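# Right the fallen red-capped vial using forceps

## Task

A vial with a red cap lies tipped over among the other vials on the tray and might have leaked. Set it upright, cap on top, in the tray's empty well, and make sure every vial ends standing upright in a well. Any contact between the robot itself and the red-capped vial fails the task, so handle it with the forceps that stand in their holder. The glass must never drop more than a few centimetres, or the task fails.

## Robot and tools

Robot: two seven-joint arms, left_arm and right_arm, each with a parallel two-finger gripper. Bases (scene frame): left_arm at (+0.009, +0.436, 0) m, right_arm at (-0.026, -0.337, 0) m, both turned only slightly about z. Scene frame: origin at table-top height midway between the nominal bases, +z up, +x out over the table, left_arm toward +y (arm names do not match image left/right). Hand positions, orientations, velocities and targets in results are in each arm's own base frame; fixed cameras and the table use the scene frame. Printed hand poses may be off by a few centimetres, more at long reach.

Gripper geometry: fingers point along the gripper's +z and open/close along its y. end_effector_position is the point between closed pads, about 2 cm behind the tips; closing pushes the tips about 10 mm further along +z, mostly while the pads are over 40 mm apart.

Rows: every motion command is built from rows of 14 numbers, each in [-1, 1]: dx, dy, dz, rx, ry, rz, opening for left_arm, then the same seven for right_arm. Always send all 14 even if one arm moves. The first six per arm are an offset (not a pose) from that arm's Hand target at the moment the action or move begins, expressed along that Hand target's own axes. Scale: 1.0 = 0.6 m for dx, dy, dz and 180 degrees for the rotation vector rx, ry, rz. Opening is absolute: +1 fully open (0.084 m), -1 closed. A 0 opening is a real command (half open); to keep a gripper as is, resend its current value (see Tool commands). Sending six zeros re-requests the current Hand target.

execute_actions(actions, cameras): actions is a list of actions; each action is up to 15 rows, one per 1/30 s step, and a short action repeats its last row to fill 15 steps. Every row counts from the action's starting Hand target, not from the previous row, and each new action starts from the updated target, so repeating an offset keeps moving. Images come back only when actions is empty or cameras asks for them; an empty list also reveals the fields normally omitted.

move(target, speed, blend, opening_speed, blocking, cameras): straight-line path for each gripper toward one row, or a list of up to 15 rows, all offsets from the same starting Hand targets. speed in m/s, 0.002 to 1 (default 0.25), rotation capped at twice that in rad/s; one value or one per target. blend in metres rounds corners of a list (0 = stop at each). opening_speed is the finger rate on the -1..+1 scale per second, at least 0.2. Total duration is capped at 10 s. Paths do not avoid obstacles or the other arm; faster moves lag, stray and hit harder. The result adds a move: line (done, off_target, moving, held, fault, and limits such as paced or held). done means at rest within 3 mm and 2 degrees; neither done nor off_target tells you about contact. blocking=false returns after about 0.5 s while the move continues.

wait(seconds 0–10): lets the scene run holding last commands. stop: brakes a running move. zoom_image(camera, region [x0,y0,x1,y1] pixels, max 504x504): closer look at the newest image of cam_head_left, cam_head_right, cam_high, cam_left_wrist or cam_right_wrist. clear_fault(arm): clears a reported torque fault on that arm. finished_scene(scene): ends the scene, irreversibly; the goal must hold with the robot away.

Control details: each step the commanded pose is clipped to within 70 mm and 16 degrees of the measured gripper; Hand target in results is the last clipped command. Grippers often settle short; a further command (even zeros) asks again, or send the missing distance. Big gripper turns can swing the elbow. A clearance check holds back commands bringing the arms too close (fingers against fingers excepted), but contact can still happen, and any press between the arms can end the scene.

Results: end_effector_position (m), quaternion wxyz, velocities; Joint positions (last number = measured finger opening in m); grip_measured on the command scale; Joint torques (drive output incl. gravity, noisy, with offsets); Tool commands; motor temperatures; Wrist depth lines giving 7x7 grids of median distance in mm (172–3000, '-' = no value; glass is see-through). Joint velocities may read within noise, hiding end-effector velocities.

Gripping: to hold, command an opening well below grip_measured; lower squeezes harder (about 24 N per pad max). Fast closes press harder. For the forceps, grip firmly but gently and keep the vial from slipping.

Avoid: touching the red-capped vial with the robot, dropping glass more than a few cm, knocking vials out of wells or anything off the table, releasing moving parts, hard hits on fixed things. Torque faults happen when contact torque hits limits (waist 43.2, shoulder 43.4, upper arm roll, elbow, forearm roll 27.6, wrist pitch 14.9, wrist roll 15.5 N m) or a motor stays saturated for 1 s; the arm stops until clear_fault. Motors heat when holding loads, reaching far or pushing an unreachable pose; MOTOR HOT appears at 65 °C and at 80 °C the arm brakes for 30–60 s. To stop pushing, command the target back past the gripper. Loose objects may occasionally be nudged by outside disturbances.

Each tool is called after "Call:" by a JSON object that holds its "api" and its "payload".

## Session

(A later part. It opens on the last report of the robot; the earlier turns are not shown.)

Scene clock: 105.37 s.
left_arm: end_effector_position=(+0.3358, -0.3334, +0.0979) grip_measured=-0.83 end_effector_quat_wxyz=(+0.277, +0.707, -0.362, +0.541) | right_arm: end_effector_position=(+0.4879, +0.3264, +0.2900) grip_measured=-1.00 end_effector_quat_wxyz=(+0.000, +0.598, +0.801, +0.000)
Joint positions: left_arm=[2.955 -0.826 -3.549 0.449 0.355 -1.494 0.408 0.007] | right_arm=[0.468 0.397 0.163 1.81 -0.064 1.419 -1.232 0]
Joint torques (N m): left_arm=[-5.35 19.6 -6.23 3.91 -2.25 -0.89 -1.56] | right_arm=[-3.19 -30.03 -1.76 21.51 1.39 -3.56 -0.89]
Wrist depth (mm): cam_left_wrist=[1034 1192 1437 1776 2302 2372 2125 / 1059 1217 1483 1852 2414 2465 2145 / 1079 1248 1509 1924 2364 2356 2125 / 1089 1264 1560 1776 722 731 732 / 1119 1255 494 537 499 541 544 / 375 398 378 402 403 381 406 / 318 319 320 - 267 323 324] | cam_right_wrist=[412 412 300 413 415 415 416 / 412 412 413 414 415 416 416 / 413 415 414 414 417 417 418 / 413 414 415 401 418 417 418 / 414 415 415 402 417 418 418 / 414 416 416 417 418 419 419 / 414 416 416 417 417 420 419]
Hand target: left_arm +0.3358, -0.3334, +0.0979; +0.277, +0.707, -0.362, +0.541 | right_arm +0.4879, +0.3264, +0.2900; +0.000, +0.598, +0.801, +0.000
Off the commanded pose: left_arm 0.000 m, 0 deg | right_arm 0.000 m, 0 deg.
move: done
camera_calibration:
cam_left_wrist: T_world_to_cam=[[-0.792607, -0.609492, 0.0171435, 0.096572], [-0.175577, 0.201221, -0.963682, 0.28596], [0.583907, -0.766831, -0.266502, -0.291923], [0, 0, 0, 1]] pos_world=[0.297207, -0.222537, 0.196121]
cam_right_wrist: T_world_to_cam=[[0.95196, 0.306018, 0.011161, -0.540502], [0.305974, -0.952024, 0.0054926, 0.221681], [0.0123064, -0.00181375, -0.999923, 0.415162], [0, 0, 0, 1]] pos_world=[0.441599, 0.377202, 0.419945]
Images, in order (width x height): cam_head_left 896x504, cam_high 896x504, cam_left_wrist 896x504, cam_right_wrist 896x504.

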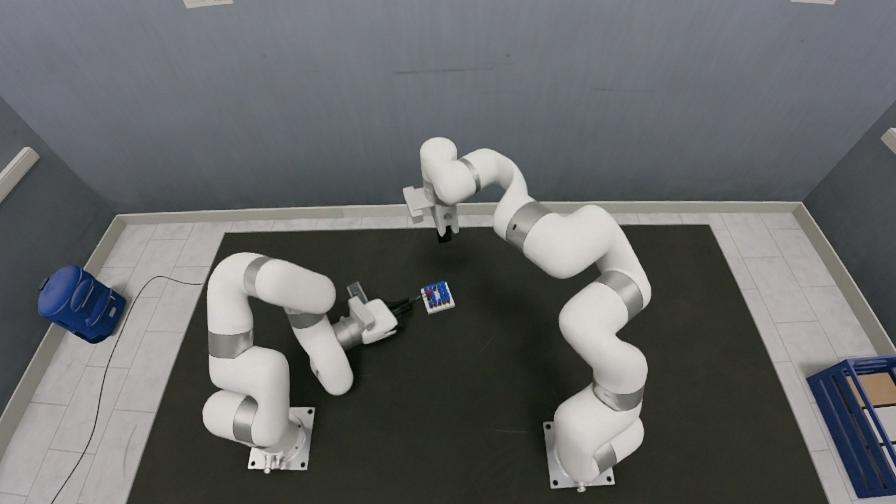

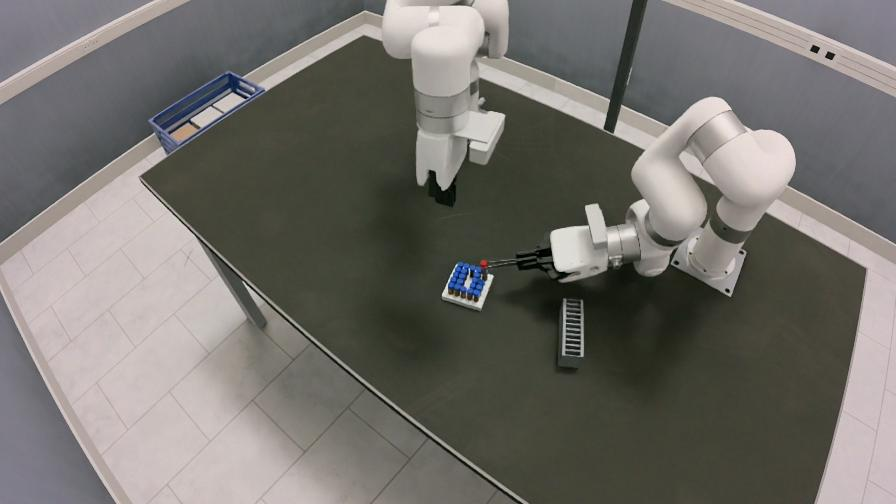

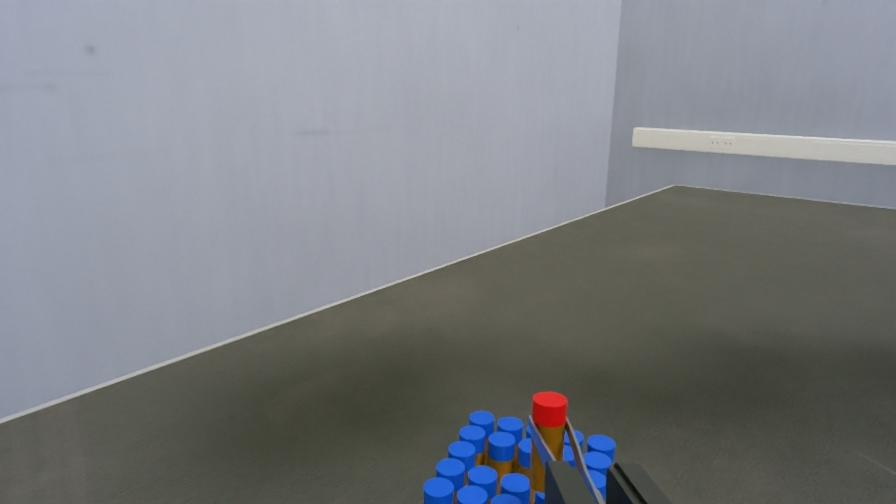

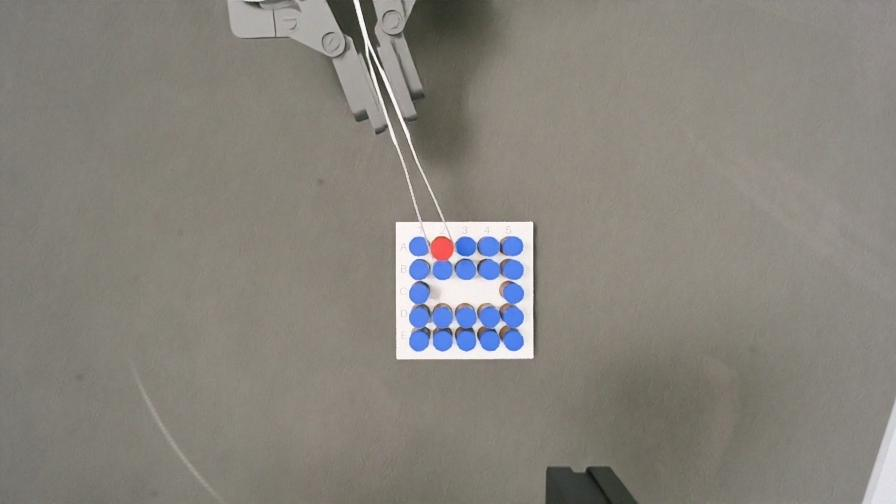

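Call:
{"api": "move", "payload": {"target": [-0.0482,0,0.0133,0,0,0,-0.92,0,0,0,0,0,0,-1], "speed": 0.04, "cameras": ["cam_high","cam_right_wrist","cam_left_wrist"]}}

Call:
{"api": "zoom_image", "payload": {"camera": "cam_right_wrist", "region": [411, 225, 471, 275]}}

Call:
{"api": "zoom_image", "payload": {"camera": "cam_left_wrist", "region": [480, 384, 600, 504]}}

Scene clock: 106.70 s.
left_arm: end_effector_position=(+0.3359, -0.3335, +0.0679) grip_measured=-0.83 end_effector_quat_wxyz=(+0.277, +0.707, -0.362, +0.541) | right_arm: end_effector_position=(+0.4879, +0.3264, +0.2900) grip_measured=-1.00 end_effector_quat_wxyz=(+0.000, +0.598, +0.801, +0.000)
Joint positions: left_arm=[2.932 -0.951 -3.515 0.515 0.385 -1.54 0.446 0.007] | right_arm=[0.468 0.397 0.163 1.81 -0.064 1.419 -1.232 0]
Joint torques (N m): left_arm=[-5.43 20.75 -2.56 3.01 3.44 -2.57 1.55] | right_arm=[-2.76 -28.99 -1.73 21.36 1.4 -3.62 -0.63]
Wrist depth (mm): cam_left_wrist=[1034 1186 1440 1767 2286 2381 2125 / 1056 1220 1474 1852 2422 2439 2165 / 1081 1246 1513 1888 2220 1128 950 / 1094 1271 1452 609 610 616 620 / 1084 416 450 454 456 424 460 / 336 337 338 254 255 343 324 / 269 270 271 236 220 273 274] | cam_right_wrist=[412 413 329 414 414 415 415 / 413 413 414 415 416 416 416 / 412 414 414 416 416 417 418 / 413 416 415 374 416 417 419 / 415 415 415 402 417 418 419 / 414 416 417 417 418 419 420 / 416 417 417 418 419 420 420]
Hand target: left_arm +0.3359, -0.3335, +0.0679; +0.277, +0.707, -0.362, +0.541 | right_arm +0.4879, +0.3264, +0.2900; +0.000, +0.598, +0.801, +0.000
Off the commanded pose: left_arm 0.000 m, 0 deg | right_arm 0.000 m, 0 deg.
move: done
camera_calibration:
cam_left_wrist: T_world_to_cam=[[-0.792607, -0.609492, 0.0171435, 0.0971046], [-0.175577, 0.201221, -0.963682, 0.257087], [0.583907, -0.766831, -0.266502, -0.300053], [0, 0, 0, 1]] pos_world=[0.297307, -0.222637, 0.166121]
cam_right_wrist: T_world_to_cam=[[0.95196, 0.306018, 0.011161, -0.540502], [0.305974, -0.952024, 0.0054926, 0.221681], [0.0123064, -0.00181375, -0.999923, 0.415162], [0, 0, 0, 1]] pos_world=[0.441599, 0.377202, 0.419945]
Images, in order (width x height): cam_high 896x504, cam_left_wrist 896x504, cam_right_wrist 896x504.

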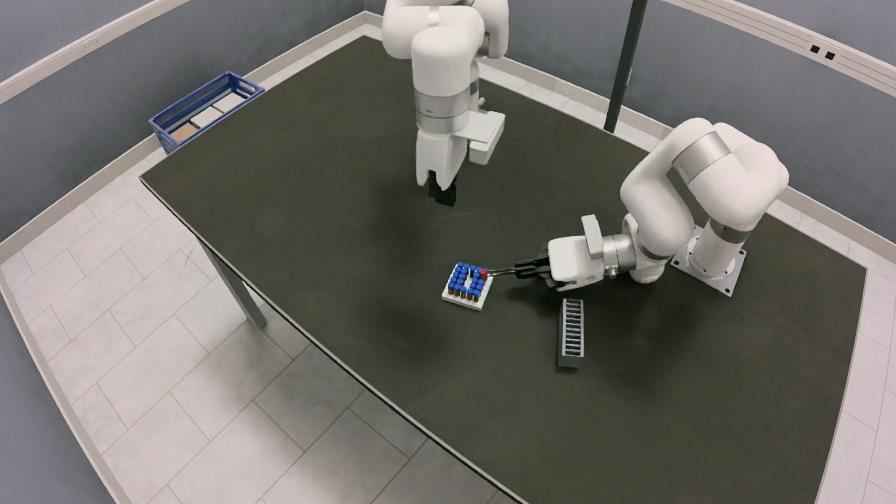

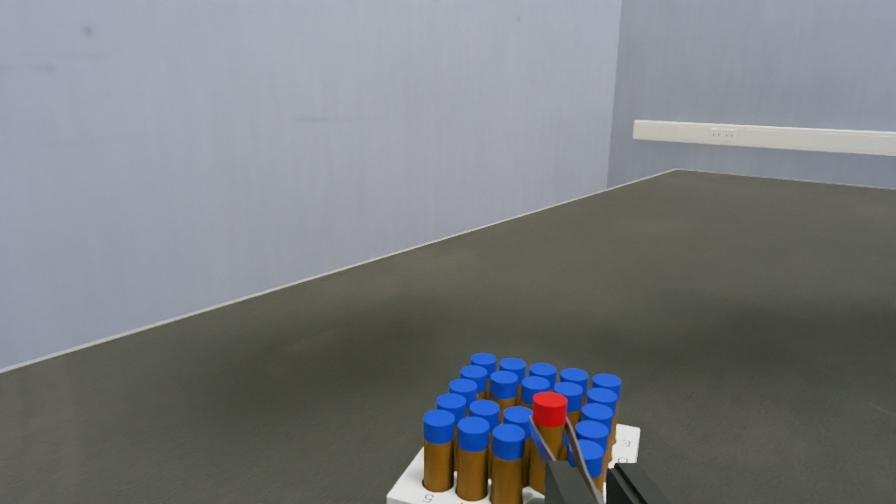

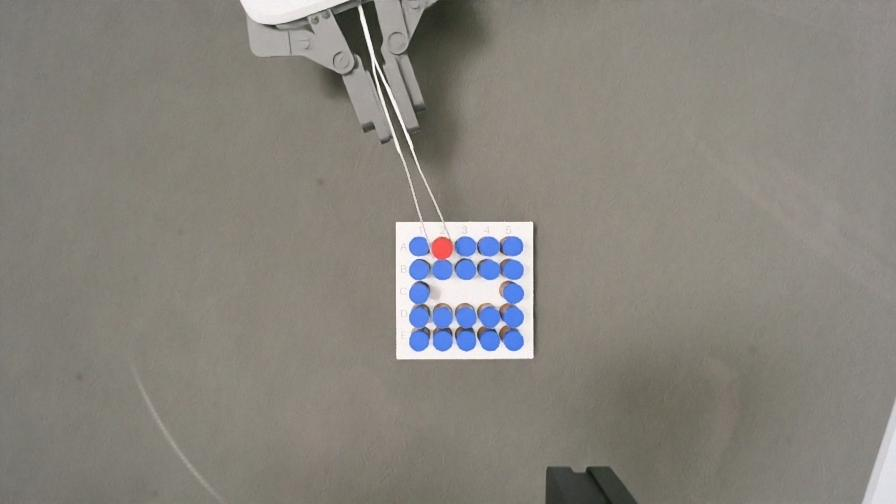

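Scaled by 8.400 from the camera's 896x504 image, which has a finer 1280x720 frame.

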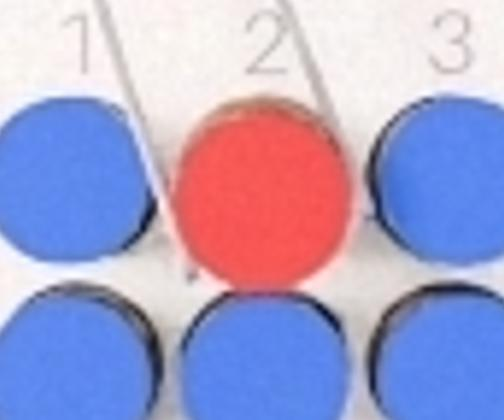

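Scaled by 4.200 from the camera's 896x504 image, which has a finer 1280x720 frame.

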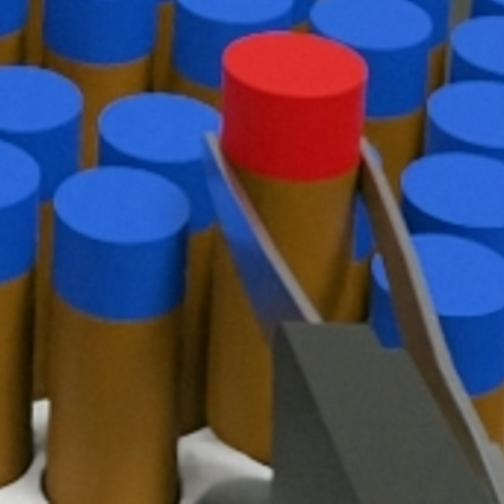

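Call:
{"api": "move", "payload": {"target": [[-0.003,0,-0.0003,0,0.0067,0,-0.92,0,0,0,0,0,0,-1],[-0.0127,0,0.0022,0,0.0067,0,-0.92,0,0,0,0,0,0,-1]], "speed": 0.03, "cameras": ["cam_right_wrist","cam_left_wrist"]}}

Call:
{"api": "zoom_image", "payload": {"camera": "cam_right_wrist", "region": [411, 225, 471, 275]}}

Call:
{"api": "zoom_image", "payload": {"camera": "cam_left_wrist", "region": [480, 384, 600, 504]}}

Scene clock: 108.20 s.
left_arm: end_effector_position=(+0.3355, -0.3330, +0.0602) grip_measured=-0.83 end_effector_quat_wxyz=(+0.281, +0.701, -0.360, +0.548) | right_arm: end_effector_position=(+0.4879, +0.3264, +0.2900) grip_measured=-1.00 end_effector_quat_wxyz=(+0.000, +0.598, +0.801, +0.000)
Joint positions: left_arm=[2.925 -1.004 -3.502 0.544 0.408 -1.577 0.461 0.007] | right_arm=[0.468 0.397 0.163 1.81 -0.064 1.419 -1.232 0]
Joint torques (N m): left_arm=[-5.31 21.14 -2.73 2.64 3.52 -2.56 1.58] | right_arm=[-2.53 -28.64 -1.89 21.13 1.28 -3.52 -0.42]
Wrist depth (mm): cam_left_wrist=[1042 1190 1449 1795 2294 2381 2132 / 1058 1226 1468 1838 2414 2457 2165 / 1072 1246 1513 1888 2340 2356 2087 / 1091 1271 1462 618 622 629 632 / 1077 410 447 451 454 419 458 / 328 330 330 243 252 335 316 / 261 261 262 230 220 265 266] | cam_right_wrist=[412 412 339 414 416 414 417 / 413 413 414 415 415 417 417 / 412 414 415 415 415 417 417 / 414 414 414 400 416 417 418 / 414 414 416 402 418 418 419 / 415 416 416 418 418 419 419 / 414 418 416 417 418 419 420]
Hand target: left_arm +0.3355, -0.3330, +0.0602; +0.281, +0.701, -0.360, +0.548 | right_arm +0.4879, +0.3264, +0.2900; +0.000, +0.598, +0.801, +0.000
Off the commanded pose: left_arm 0.000 m, 0 deg | right_arm 0.000 m, 0 deg.
move: done
camera_calibration:
cam_left_wrist: T_world_to_cam=[[-0.792858, -0.609147, 0.0178008, 0.0974599], [-0.163648, 0.184683, -0.969078, 0.240235], [0.587023, -0.771254, -0.246113, -0.30514], [0, 0, 0, 1]] pos_world=[0.29571, -0.22034, 0.155972]
cam_right_wrist: T_world_to_cam=[[0.95196, 0.306018, 0.011161, -0.540533], [0.305974, -0.952024, 0.0054926, 0.221776], [0.0123064, -0.00181375, -0.999923, 0.415162], [0, 0, 0, 1]] pos_world=[0.441599, 0.377302, 0.419945]
Images, in order (width x height): cam_left_wrist 896x504, cam_right_wrist 896x504.

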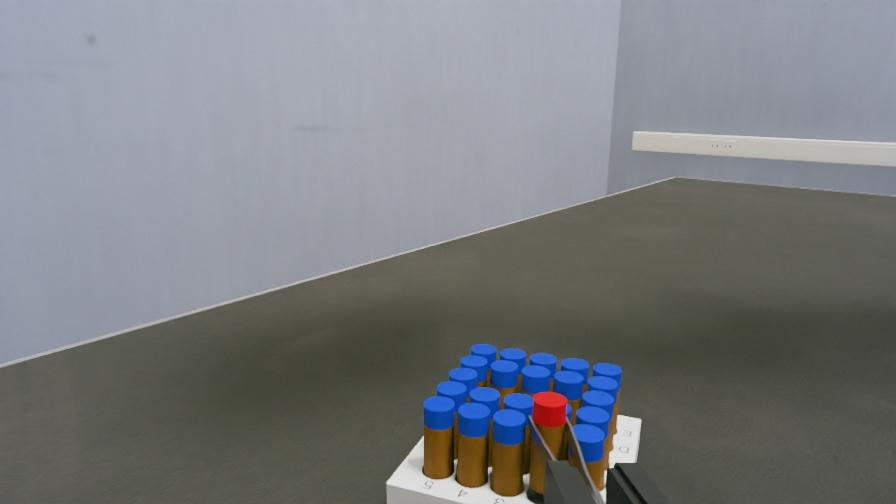

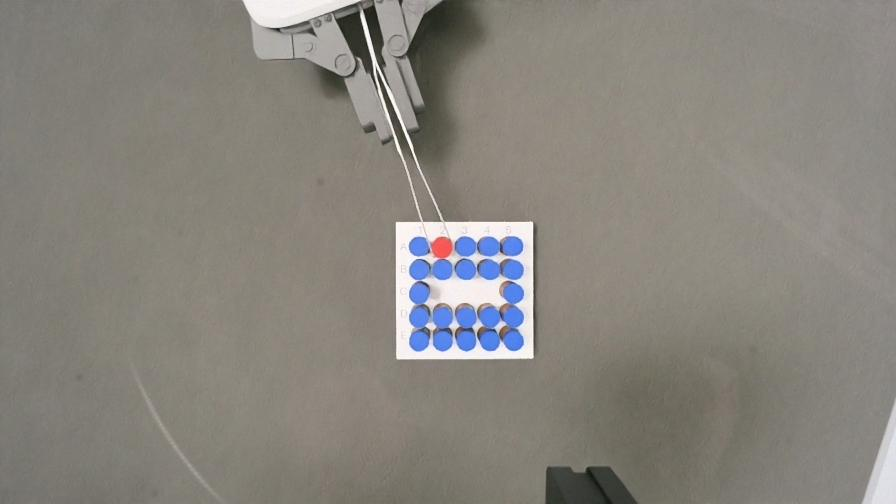

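Scaled by 8.400 from the camera's 896x504 image, which has a finer 1280x720 frame.

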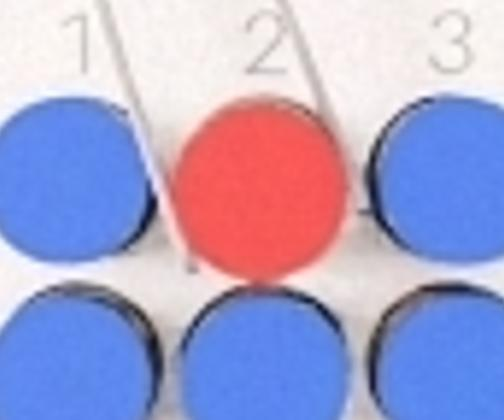

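Scaled by 4.200 from the camera's 896x504 image, which has a finer 1280x720 frame.

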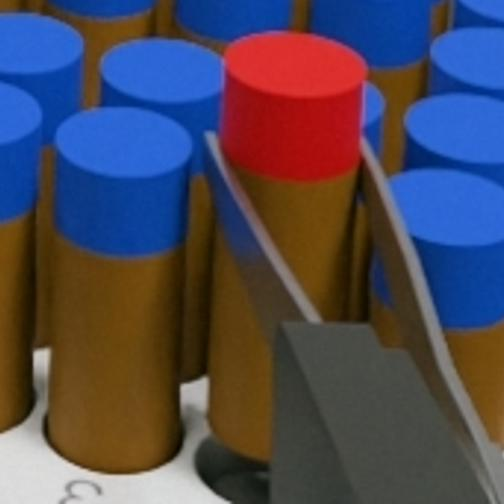

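Call:
{"api": "move", "payload": {"target": [-0.0081,-0.0002,0.0021,0,0,0,-0.92,0,0,0,0,0,0,-1], "speed": 0.02, "cameras": ["cam_right_wrist","cam_left_wrist"]}}

Call:
{"api": "zoom_image", "payload": {"camera": "cam_right_wrist", "region": [411, 225, 471, 275]}}

Call:
{"api": "zoom_image", "payload": {"camera": "cam_left_wrist", "region": [480, 384, 600, 504]}}

Scene clock: 109.47 s.
left_arm: end_effector_position=(+0.3457, -0.3352, +0.0776) grip_measured=-0.83 end_effector_quat_wxyz=(+0.275, +0.685, -0.364, +0.568) | right_arm: end_effector_position=(+0.4879, +0.3264, +0.2900) grip_measured=-1.00 end_effector_quat_wxyz=(+0.000, +0.598, +0.801, +0.000)
Joint positions: left_arm=[2.923 -0.966 -3.498 0.553 0.413 -1.581 0.465 0.007] | right_arm=[0.468 0.397 0.163 1.81 -0.064 1.419 -1.232 0]
Joint torques (N m): left_arm=[-0.15 33.61 -3.62 2.71 1.12 -1.76 -0.04] | right_arm=[-1.71 -28.71 -1.63 21.17 1.24 -3.54 -0.33]
Wrist depth (mm): cam_left_wrist=[1042 1203 1455 1795 2302 2397 2132 / 1051 1215 1465 1823 2381 2439 2151 / 1066 1224 1503 1877 2431 2397 2138 / 1077 1241 1519 1823 771 756 740 / 1091 1257 558 505 497 530 525 / 1039 377 372 393 388 361 378 / 313 311 308 - 229 300 297] | cam_right_wrist=[411 413 324 414 415 416 417 / 412 414 413 415 415 416 417 / 413 413 414 415 416 417 417 / 414 414 416 401 417 417 418 / 415 415 415 402 418 418 418 / 415 416 416 417 418 419 419 / 416 416 417 418 418 419 419]
Hand target: left_arm +0.3457, -0.3352, +0.0776; +0.275, +0.685, -0.364, +0.568 (not the last commanded pose) | right_arm +0.4879, +0.3264, +0.2900; +0.000, +0.598, +0.801, +0.000
Tool commands: left_gripper/opening=-0.92 right_gripper/opening=-1.0
Off the commanded pose: left_arm 0.025 m, 3 deg | right_arm 0.000 m, 0 deg.
TORQUE FAULT: the external load on joint 2 (shoulder) of the left arm reached its load limit, and that arm stopped. The contact can be on any part of that arm beyond that joint, not only on its tool. A torque fault puts only its own arm into a fault stop. That arm's remaining commands of this call were not run. The hold on joint 2 (shoulder) of that arm was moved back by the arm itself, up to 3 degrees, as the stop began. That arm is still stopped at the end of this call. While its stop runs, that arm, its gripper or tool too, takes no new command.
CLEAR FAULT: the left arm stays stopped (state 4) until you call clear_fault(arm="left_arm").
End effector pose when the fault began: left_arm: position (+0.3359, -0.3329, +0.0568), quat_wxyz (+0.280, +0.701, -0.360, +0.549)
Joint positions when the fault began: left_arm=[2.923 -1.018 -3.498 0.554 0.413 -1.581 0.465 0.007]
move: fault (left_arm)
camera_calibration:
cam_left_wrist: T_world_to_cam=[[-0.793061, -0.60893, -0.0160977, 0.106641], [-0.113695, 0.173933, -0.978172, 0.238968], [0.598438, -0.77392, -0.207172, -0.316461], [0, 0, 0, 1]] pos_world=[0.301124, -0.221543, 0.169907]
cam_right_wrist: T_world_to_cam=[[0.95196, 0.306018, 0.011161, -0.540533], [0.305974, -0.952024, 0.0054926, 0.221776], [0.0123064, -0.00181375, -0.999923, 0.415162], [0, 0, 0, 1]] pos_world=[0.441599, 0.377302, 0.419945]
Images, in order (width x height): cam_left_wrist 896x504, cam_right_wrist 896x504.

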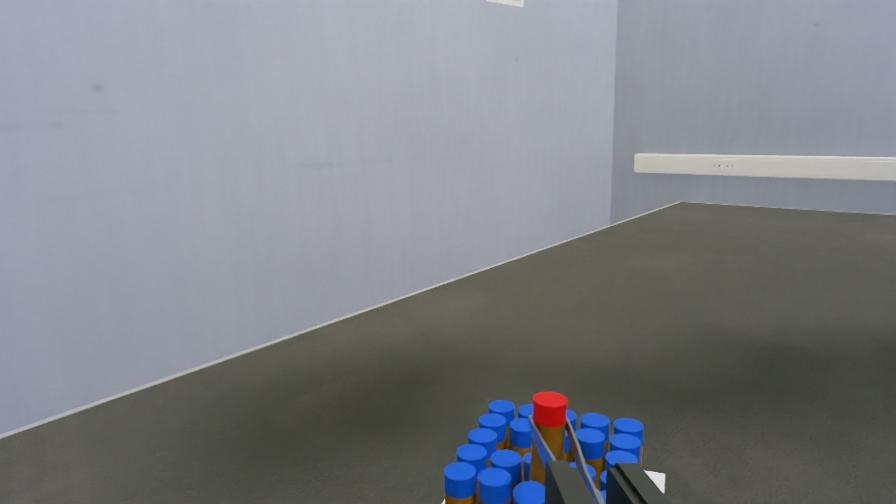

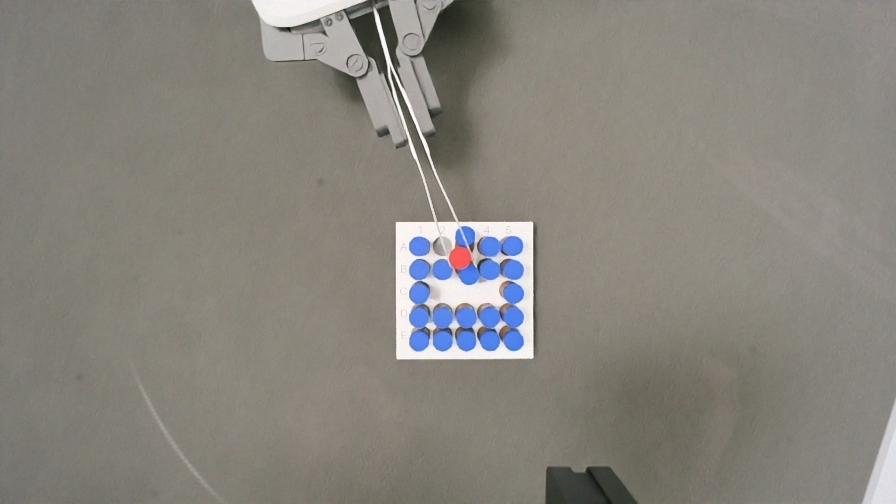

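Scaled by 8.400 from the camera's 896x504 image, which has a finer 1280x720 frame.

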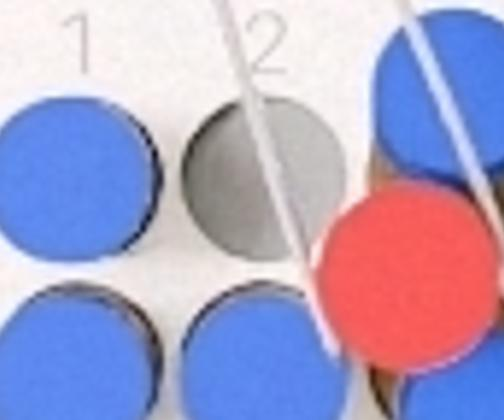

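Scaled by 4.200 from the camera's 896x504 image, which has a finer 1280x720 frame.

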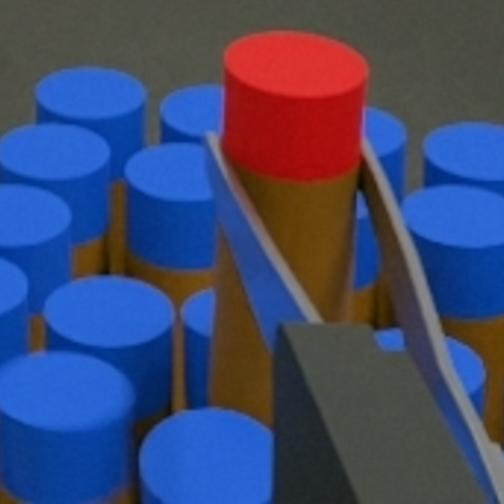

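Call:
{"api": "clear_fault", "payload": {"arm": "left_arm"}}

Call:
{"api": "move", "payload": {"target": [[0.0815,0,-0.0173,0,0,0,-0.92,0,0,0,0,0,0,-1],[0.0643,0,-0.0988,0,-0.0556,0,-0.92,0,0,0,0,0,0,-1]], "blend": [0.01,0], "speed": 0.1, "cameras": ["cam_left_wrist","cam_high","cam_right_wrist"]}}

Call:
{"api": "zoom_image", "payload": {"camera": "cam_right_wrist", "region": [370, 215, 550, 365]}}

Call:
{"api": "zoom_image", "payload": {"camera": "cam_high", "region": [435, 230, 535, 310]}}

Scene clock: 110.27 s.
left_arm: end_effector_position=(+0.3457, -0.3352, +0.0776) grip_measured=-0.83 end_effector_quat_wxyz=(+0.275, +0.685, -0.364, +0.568) | right_arm: end_effector_position=(+0.4879, +0.3264, +0.2900) grip_measured=-1.00 end_effector_quat_wxyz=(+0.000, +0.598, +0.801, +0.000)
Joint positions: left_arm=[2.923 -0.966 -3.498 0.553 0.413 -1.581 0.465 0.007] | right_arm=[0.468 0.397 0.163 1.81 -0.064 1.419 -1.232 0]
Joint torques (N m): left_arm=[-0.18 33.41 -3.72 2.73 1.05 -1.62 -0.05] | right_arm=[-1.38 -28.77 -1.54 20.97 1.14 -3.55 -0.14]
Wrist depth (mm): cam_left_wrist=[1042 1199 1458 1799 2356 2397 2151 / 1051 1215 1483 1833 2389 2422 2178 / 1064 1233 1493 1877 2483 2414 2165 / 1079 1241 1529 1823 774 756 742 / 1091 1257 560 506 497 530 524 / 1042 377 372 393 388 361 377 / 313 311 308 248 229 300 298] | cam_right_wrist=[411 413 324 413 414 416 416 / 412 413 413 414 415 416 416 / 413 414 415 415 416 418 417 / 414 415 416 401 417 417 417 / 414 415 415 402 418 417 419 / 414 416 417 417 419 418 419 / 416 416 417 418 418 419 420]
Hand target: left_arm +0.3457, -0.3352, +0.0776; +0.275, +0.685, -0.364, +0.568 (not the last commanded pose) | right_arm +0.4879, +0.3264, +0.2900; +0.000, +0.598, +0.801, +0.000
Tool commands: left_gripper/opening=-0.92 right_gripper/opening=-1.0
Off the commanded pose: left_arm 0.025 m, 3 deg | right_arm 0.000 m, 0 deg.
TORQUE FAULT, CONTINUED: the left arm's stop, for the torque fault of joint 2 (shoulder) that an earlier result reported, is over. The call counts as one of the actions that you can send in this scene. The hold on joint 2 (shoulder) of that arm was moved back by the arm itself, up to 3 degrees, as the stop began. That arm's target is now where it stood when the stop ended, not its last command. That arm's gripper keeps its grip as last carried out, and that arm accepts commands again: back off and push less far.
CLEAR FAULT: your call cleared the left arm's torque fault. If a joint's load stays at its limit, that arm stops again at once.

Scene clock: 112.03 s.
left_arm: end_effector_position=(+0.3149, -0.2955, +0.1274) grip_measured=-0.83 end_effector_quat_wxyz=(+0.242, +0.732, -0.386, +0.506) | right_arm: end_effector_position=(+0.4879, +0.3264, +0.2900) grip_measured=-1.00 end_effector_quat_wxyz=(+0.000, +0.598, +0.801, +0.000)
Joint positions: left_arm=[3.02 -0.522 -3.547 0.231 0.342 -1.351 0.332 0.007] | right_arm=[0.468 0.397 0.163 1.81 -0.064 1.419 -1.232 0]
Joint torques (N m): left_arm=[5.1 28.33 -0.82 -0.12 3.31 -1.01 -1.68] | right_arm=[-1.01 -28.83 -1.67 21.02 1.23 -3.61 0.03]
Wrist depth (mm): cam_left_wrist=[1051 1205 1468 1804 2325 2414 2132 / 1076 1239 1490 1877 2439 2448 2178 / 1096 1290 1553 1882 807 863 849 / 1126 1302 1499 626 616 609 600 / 1145 1253 487 506 501 493 490 / 398 413 410 407 382 382 394 / 347 345 342 293 294 334 330] | cam_right_wrist=[412 412 412 414 415 415 417 / 413 413 413 414 415 416 416 / 412 415 414 415 416 417 418 / 414 414 415 402 417 417 417 / 415 415 415 402 417 418 420 / 415 415 417 417 418 418 420 / 416 416 417 417 419 419 420]
Hand target: left_arm +0.3149, -0.2955, +0.1274; +0.242, +0.732, -0.386, +0.506 | right_arm +0.4879, +0.3264, +0.2900; +0.000, +0.598, +0.801, +0.000
Off the commanded pose: left_arm 0.000 m, 0 deg | right_arm 0.000 m, 0 deg.
move: done
camera_calibration:
cam_left_wrist: T_world_to_cam=[[-0.791174, -0.611204, -0.0217504, 0.106682], [-0.212603, 0.308201, -0.92726, 0.341653], [0.573449, -0.729, -0.373785, -0.214597], [0, 0, 0, 1]] pos_world=[0.2801, -0.196535, 0.238909]
cam_right_wrist: T_world_to_cam=[[0.95196, 0.306018, 0.011161, -0.540533], [0.305974, -0.952024, 0.0054926, 0.221776], [0.0123064, -0.00181375, -0.999923, 0.415162], [0, 0, 0, 1]] pos_world=[0.441599, 0.377302, 0.419945]
Images, in order (width x height): cam_high 896x504, cam_left_wrist 896x504, cam_right_wrist 896x504.

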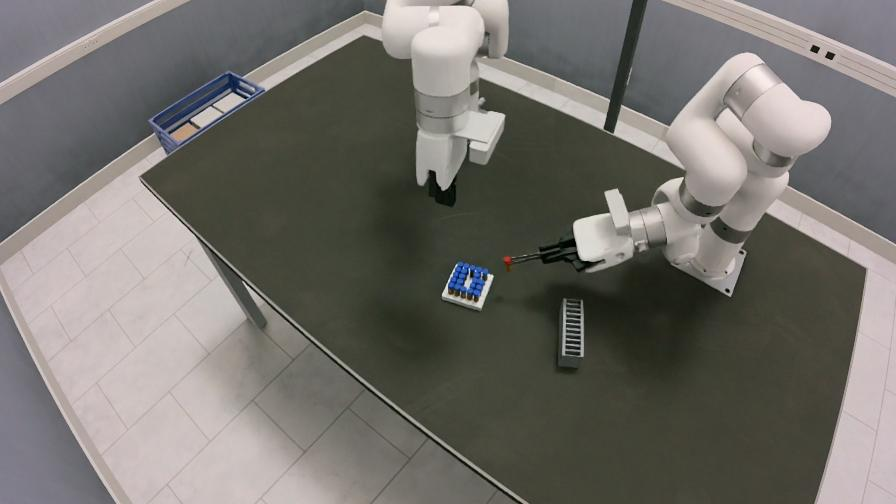

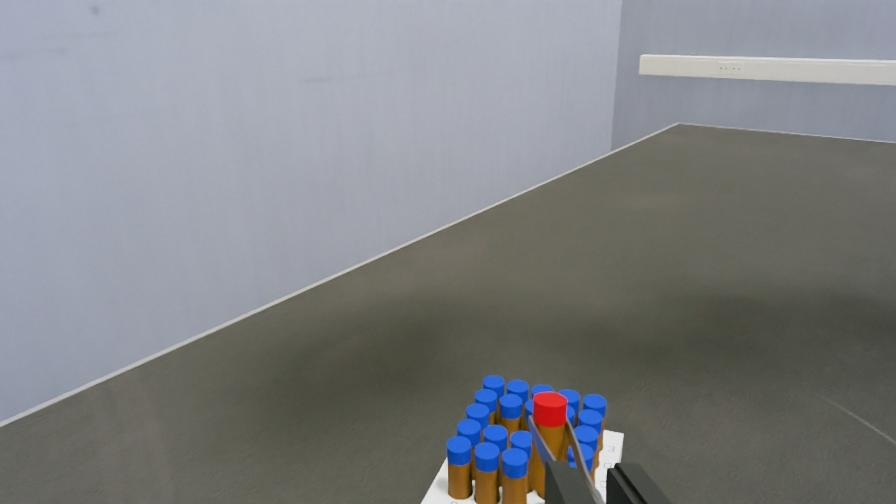

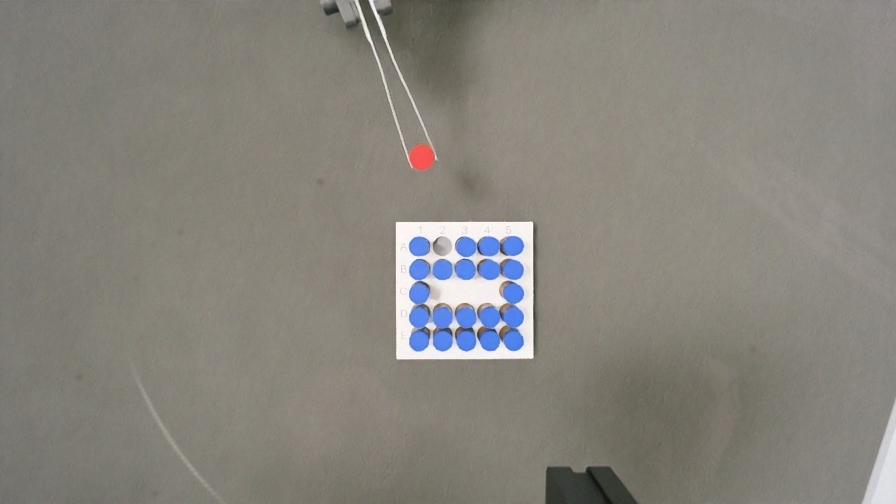

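Scaled by 2.800 from the camera's 896x504 image, which has a finer 1280x720 frame.

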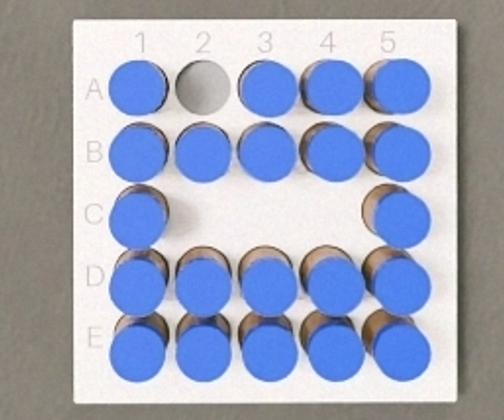

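Scaled by 5.040 from the camera's 896x504 image, which has a finer 1280x720 frame.

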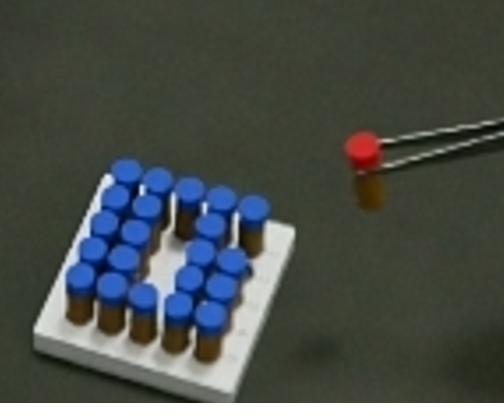

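Call:
{"api": "move", "payload": {"target": [-0.1082,0,0.0437,0,0,0,-0.92,0,0,0,0,0,0,-1], "speed": 0.08, "cameras": ["cam_left_wrist","cam_high","cam_right_wrist"]}}

Call:
{"api": "zoom_image", "payload": {"camera": "cam_right_wrist", "region": [390, 130, 450, 190]}}

Call:
{"api": "zoom_image", "payload": {"camera": "cam_high", "region": [475, 250, 535, 300]}}

Scene clock: 113.77 s.
left_arm: end_effector_position=(+0.3172, -0.2943, +0.0574) grip_measured=-0.83 end_effector_quat_wxyz=(+0.242, +0.732, -0.386, +0.506) | right_arm: end_effector_position=(+0.4879, +0.3264, +0.2900) grip_measured=-1.00 end_effector_quat_wxyz=(+0.000, +0.598, +0.801, +0.000)
Joint positions: left_arm=[2.968 -0.878 -3.469 0.374 0.385 -1.511 0.48 0.007] | right_arm=[0.468 0.397 0.163 1.81 -0.064 1.419 -1.232 0]
Joint torques (N m): left_arm=[-5.48 18.28 -1.71 2.23 3.3 -2.56 1.44] | right_arm=[-0.16 -28.71 -1.57 20.82 0.95 -3.51 0.26]
Wrist depth (mm): cam_left_wrist=[1046 1203 1452 1785 2309 2414 2125 / 1079 1230 1499 1872 2257 1066 1039 / 1096 1273 1455 583 572 610 598 / 1112 453 450 445 436 429 423 / 351 367 344 278 268 348 328 / 295 292 289 268 258 281 278 / 245 243 241 249 228 235 233] | cam_right_wrist=[411 412 413 413 415 415 417 / 412 414 414 414 415 416 417 / 413 414 414 415 415 416 417 / 414 415 415 401 416 417 417 / 414 414 417 402 417 418 419 / 415 416 416 418 418 419 419 / 416 416 416 417 418 419 420]
Hand target: left_arm +0.3171, -0.2942, +0.0574; +0.242, +0.732, -0.386, +0.506 | right_arm +0.4879, +0.3264, +0.2900; +0.000, +0.598, +0.801, +0.000
Off the commanded pose: left_arm 0.000 m, 0 deg | right_arm 0.000 m, 0 deg.
move: done
camera_calibration:
cam_left_wrist: T_world_to_cam=[[-0.791191, -0.61118, -0.0218245, 0.107655], [-0.212539, 0.30825, -0.927259, 0.276834], [0.573449, -0.729, -0.373784, -0.241149], [0, 0, 0, 1]] pos_world=[0.282301, -0.195335, 0.168909]
cam_right_wrist: T_world_to_cam=[[0.95196, 0.306018, 0.011161, -0.540533], [0.305974, -0.952024, 0.0054926, 0.221776], [0.0123064, -0.00181375, -0.999923, 0.415162], [0, 0, 0, 1]] pos_world=[0.441599, 0.377302, 0.419945]
Images, in order (width x height): cam_high 896x504, cam_left_wrist 896x504, cam_right_wrist 896x504.

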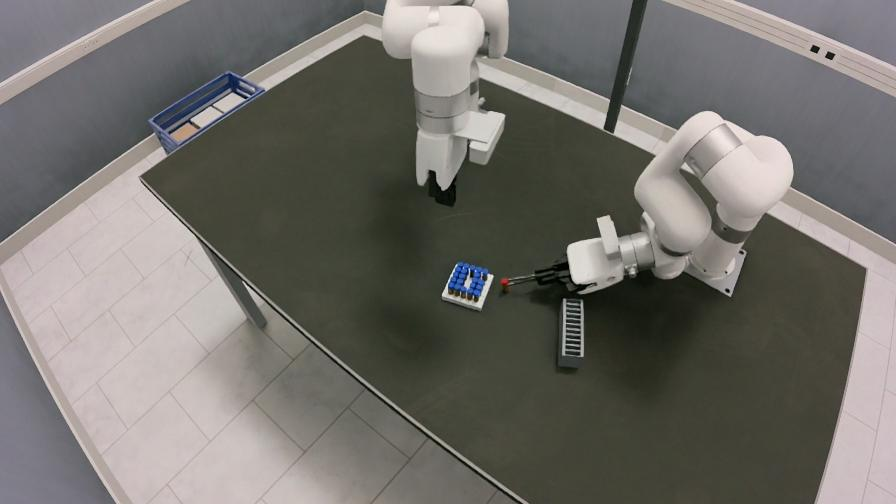

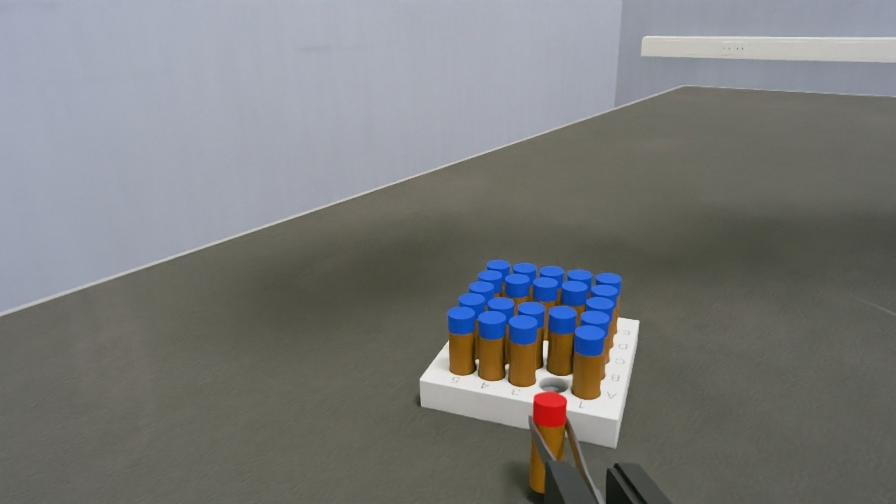

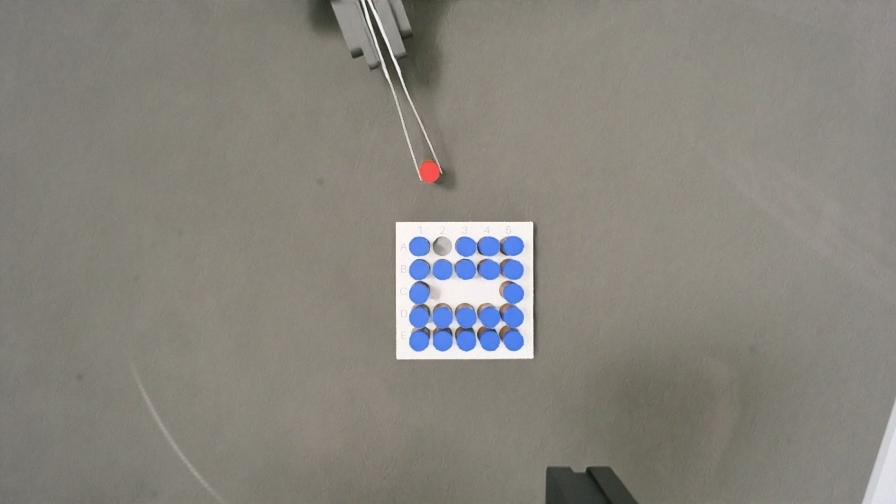

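Scaled by 8.400 from the camera's 896x504 image, which has a finer 1280x720 frame.

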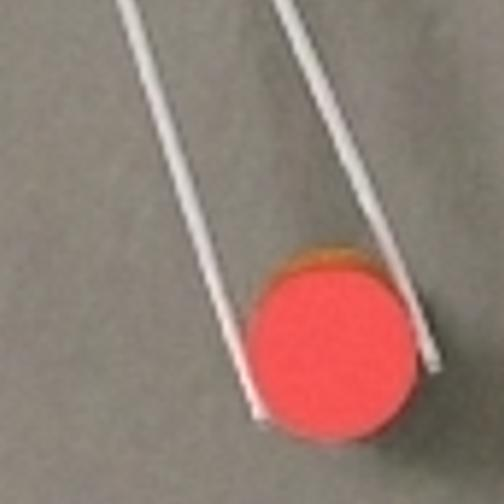

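Scaled by 8.400 from the camera's 896x504 image, which has a finer 1280x720 frame.

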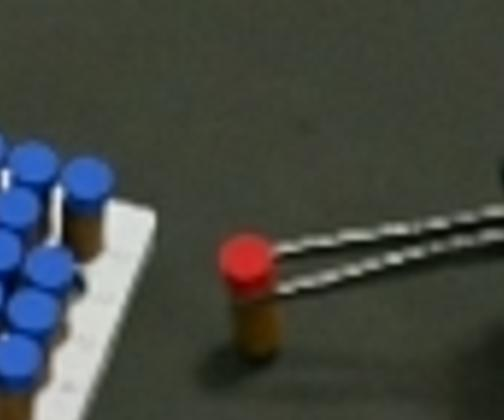

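Call:
{"api": "move", "payload": {"target": [[-0.0093,0,0.0037,0,0,0,-0.92,0,0,0,0,0,0,-1],[-0.0124,0,0.005,0,0,0,-0.92,0,0,0,0,0,0,-1]], "speed": 0.02, "cameras": ["cam_left_wrist","cam_high","cam_right_wrist"]}}

Call:
{"api": "zoom_image", "payload": {"camera": "cam_right_wrist", "region": [390, 130, 450, 190]}}

Call:
{"api": "zoom_image", "payload": {"camera": "cam_left_wrist", "region": [480, 384, 600, 504]}}

Call:
{"api": "zoom_image", "payload": {"camera": "cam_high", "region": [475, 250, 535, 300]}}

Scene clock: 115.13 s.
left_arm: end_effector_position=(+0.3174, -0.2941, +0.0494) grip_measured=-0.83 end_effector_quat_wxyz=(+0.242, +0.732, -0.386, +0.506) | right_arm: end_effector_position=(+0.4879, +0.3264, +0.2900) grip_measured=-1.00 end_effector_quat_wxyz=(+0.000, +0.598, +0.801, +0.000)
Joint positions: left_arm=[2.963 -0.914 -3.461 0.393 0.393 -1.524 0.491 0.007] | right_arm=[0.468 0.397 0.163 1.81 -0.064 1.419 -1.232 0]
Joint torques (N m): left_arm=[-5.25 18.16 -1.35 2.09 3.07 -2.43 1.46] | right_arm=[0.32 -28.82 -1.52 20.77 0.79 -3.53 0.55]
Wrist depth (mm): cam_left_wrist=[1050 1203 1458 1790 2325 2422 2145 / 1077 1237 1487 1862 2172 1013 980 / 1100 1269 1425 555 544 580 568 / 1091 434 428 425 413 409 403 / 336 350 328 269 264 333 313 / 281 278 275 262 246 267 265 / 234 232 230 237 226 224 222] | cam_right_wrist=[412 413 413 415 414 415 416 / 412 413 414 414 416 417 418 / 414 414 415 415 416 417 417 / 415 413 415 401 417 417 417 / 414 415 415 402 416 418 419 / 414 415 417 418 417 418 419 / 415 417 417 418 419 419 420]
Hand target: left_arm +0.3174, -0.2941, +0.0494; +0.242, +0.732, -0.386, +0.506 | right_arm +0.4879, +0.3264, +0.2900; +0.000, +0.598, +0.801, +0.000
Off the commanded pose: left_arm 0.000 m, 0 deg | right_arm 0.000 m, 0 deg.
move: done
camera_calibration:
cam_left_wrist: T_world_to_cam=[[-0.791174, -0.611204, -0.0217504, 0.107757], [-0.212603, 0.308201, -0.92726, 0.269458], [0.573449, -0.729, -0.373785, -0.244238], [0, 0, 0, 1]] pos_world=[0.2826, -0.195235, 0.160909]
cam_right_wrist: T_world_to_cam=[[0.95196, 0.306018, 0.011161, -0.540533], [0.305974, -0.952024, 0.0054926, 0.221776], [0.0123064, -0.00181375, -0.999923, 0.415162], [0, 0, 0, 1]] pos_world=[0.441599, 0.377302, 0.419945]
Images, in order (width x height): cam_high 896x504, cam_left_wrist 896x504, cam_right_wrist 896x504.

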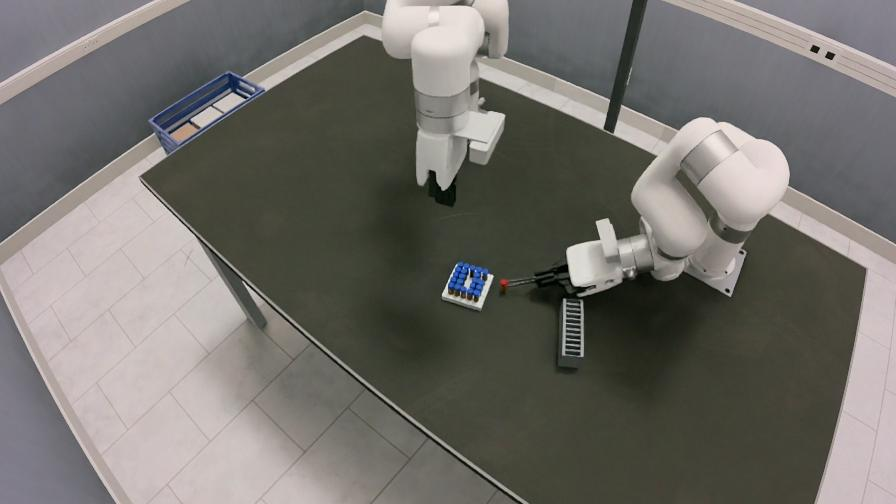

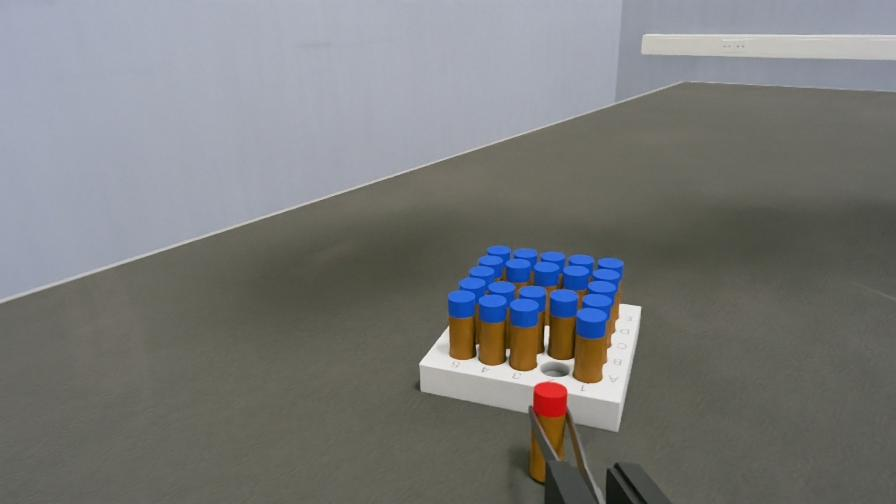

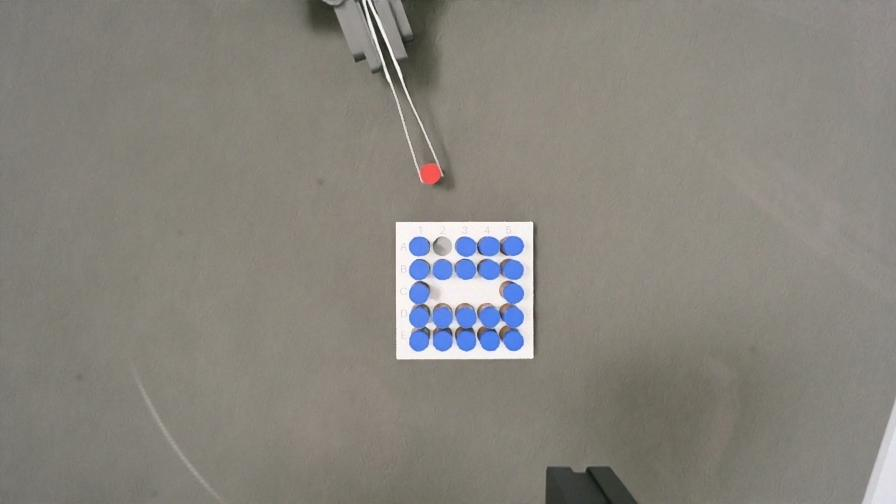

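Scaled by 8.400 from the camera's 896x504 image, which has a finer 1280x720 frame.

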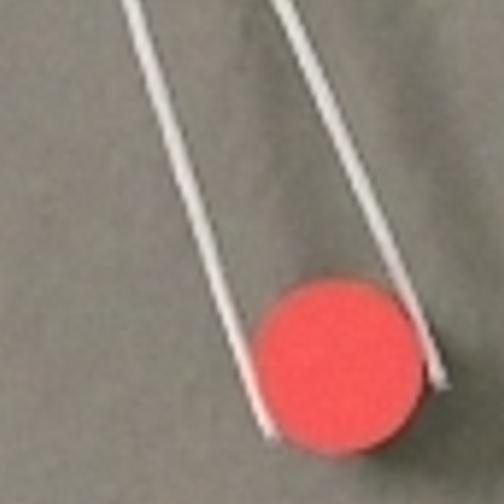

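Scaled by 4.200 from the camera's 896x504 image, which has a finer 1280x720 frame.

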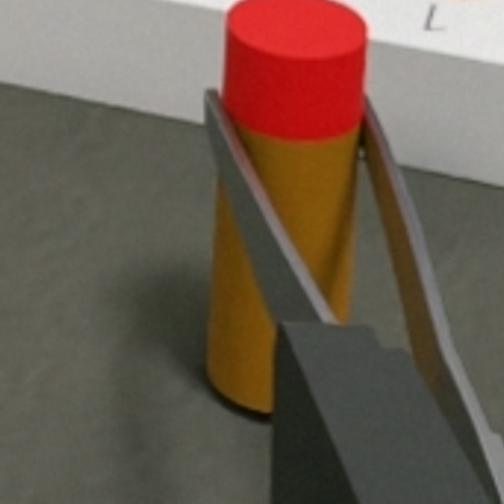

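Scaled by 8.400 from the camera's 896x504 image, which has a finer 1280x720 frame.

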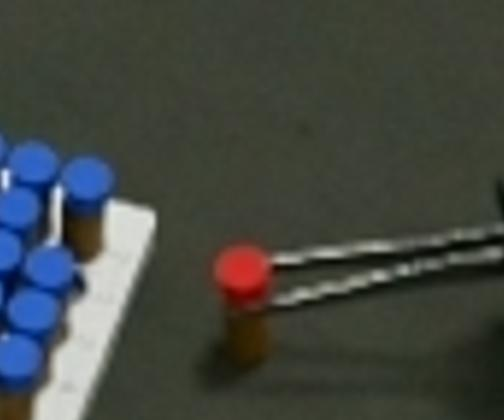

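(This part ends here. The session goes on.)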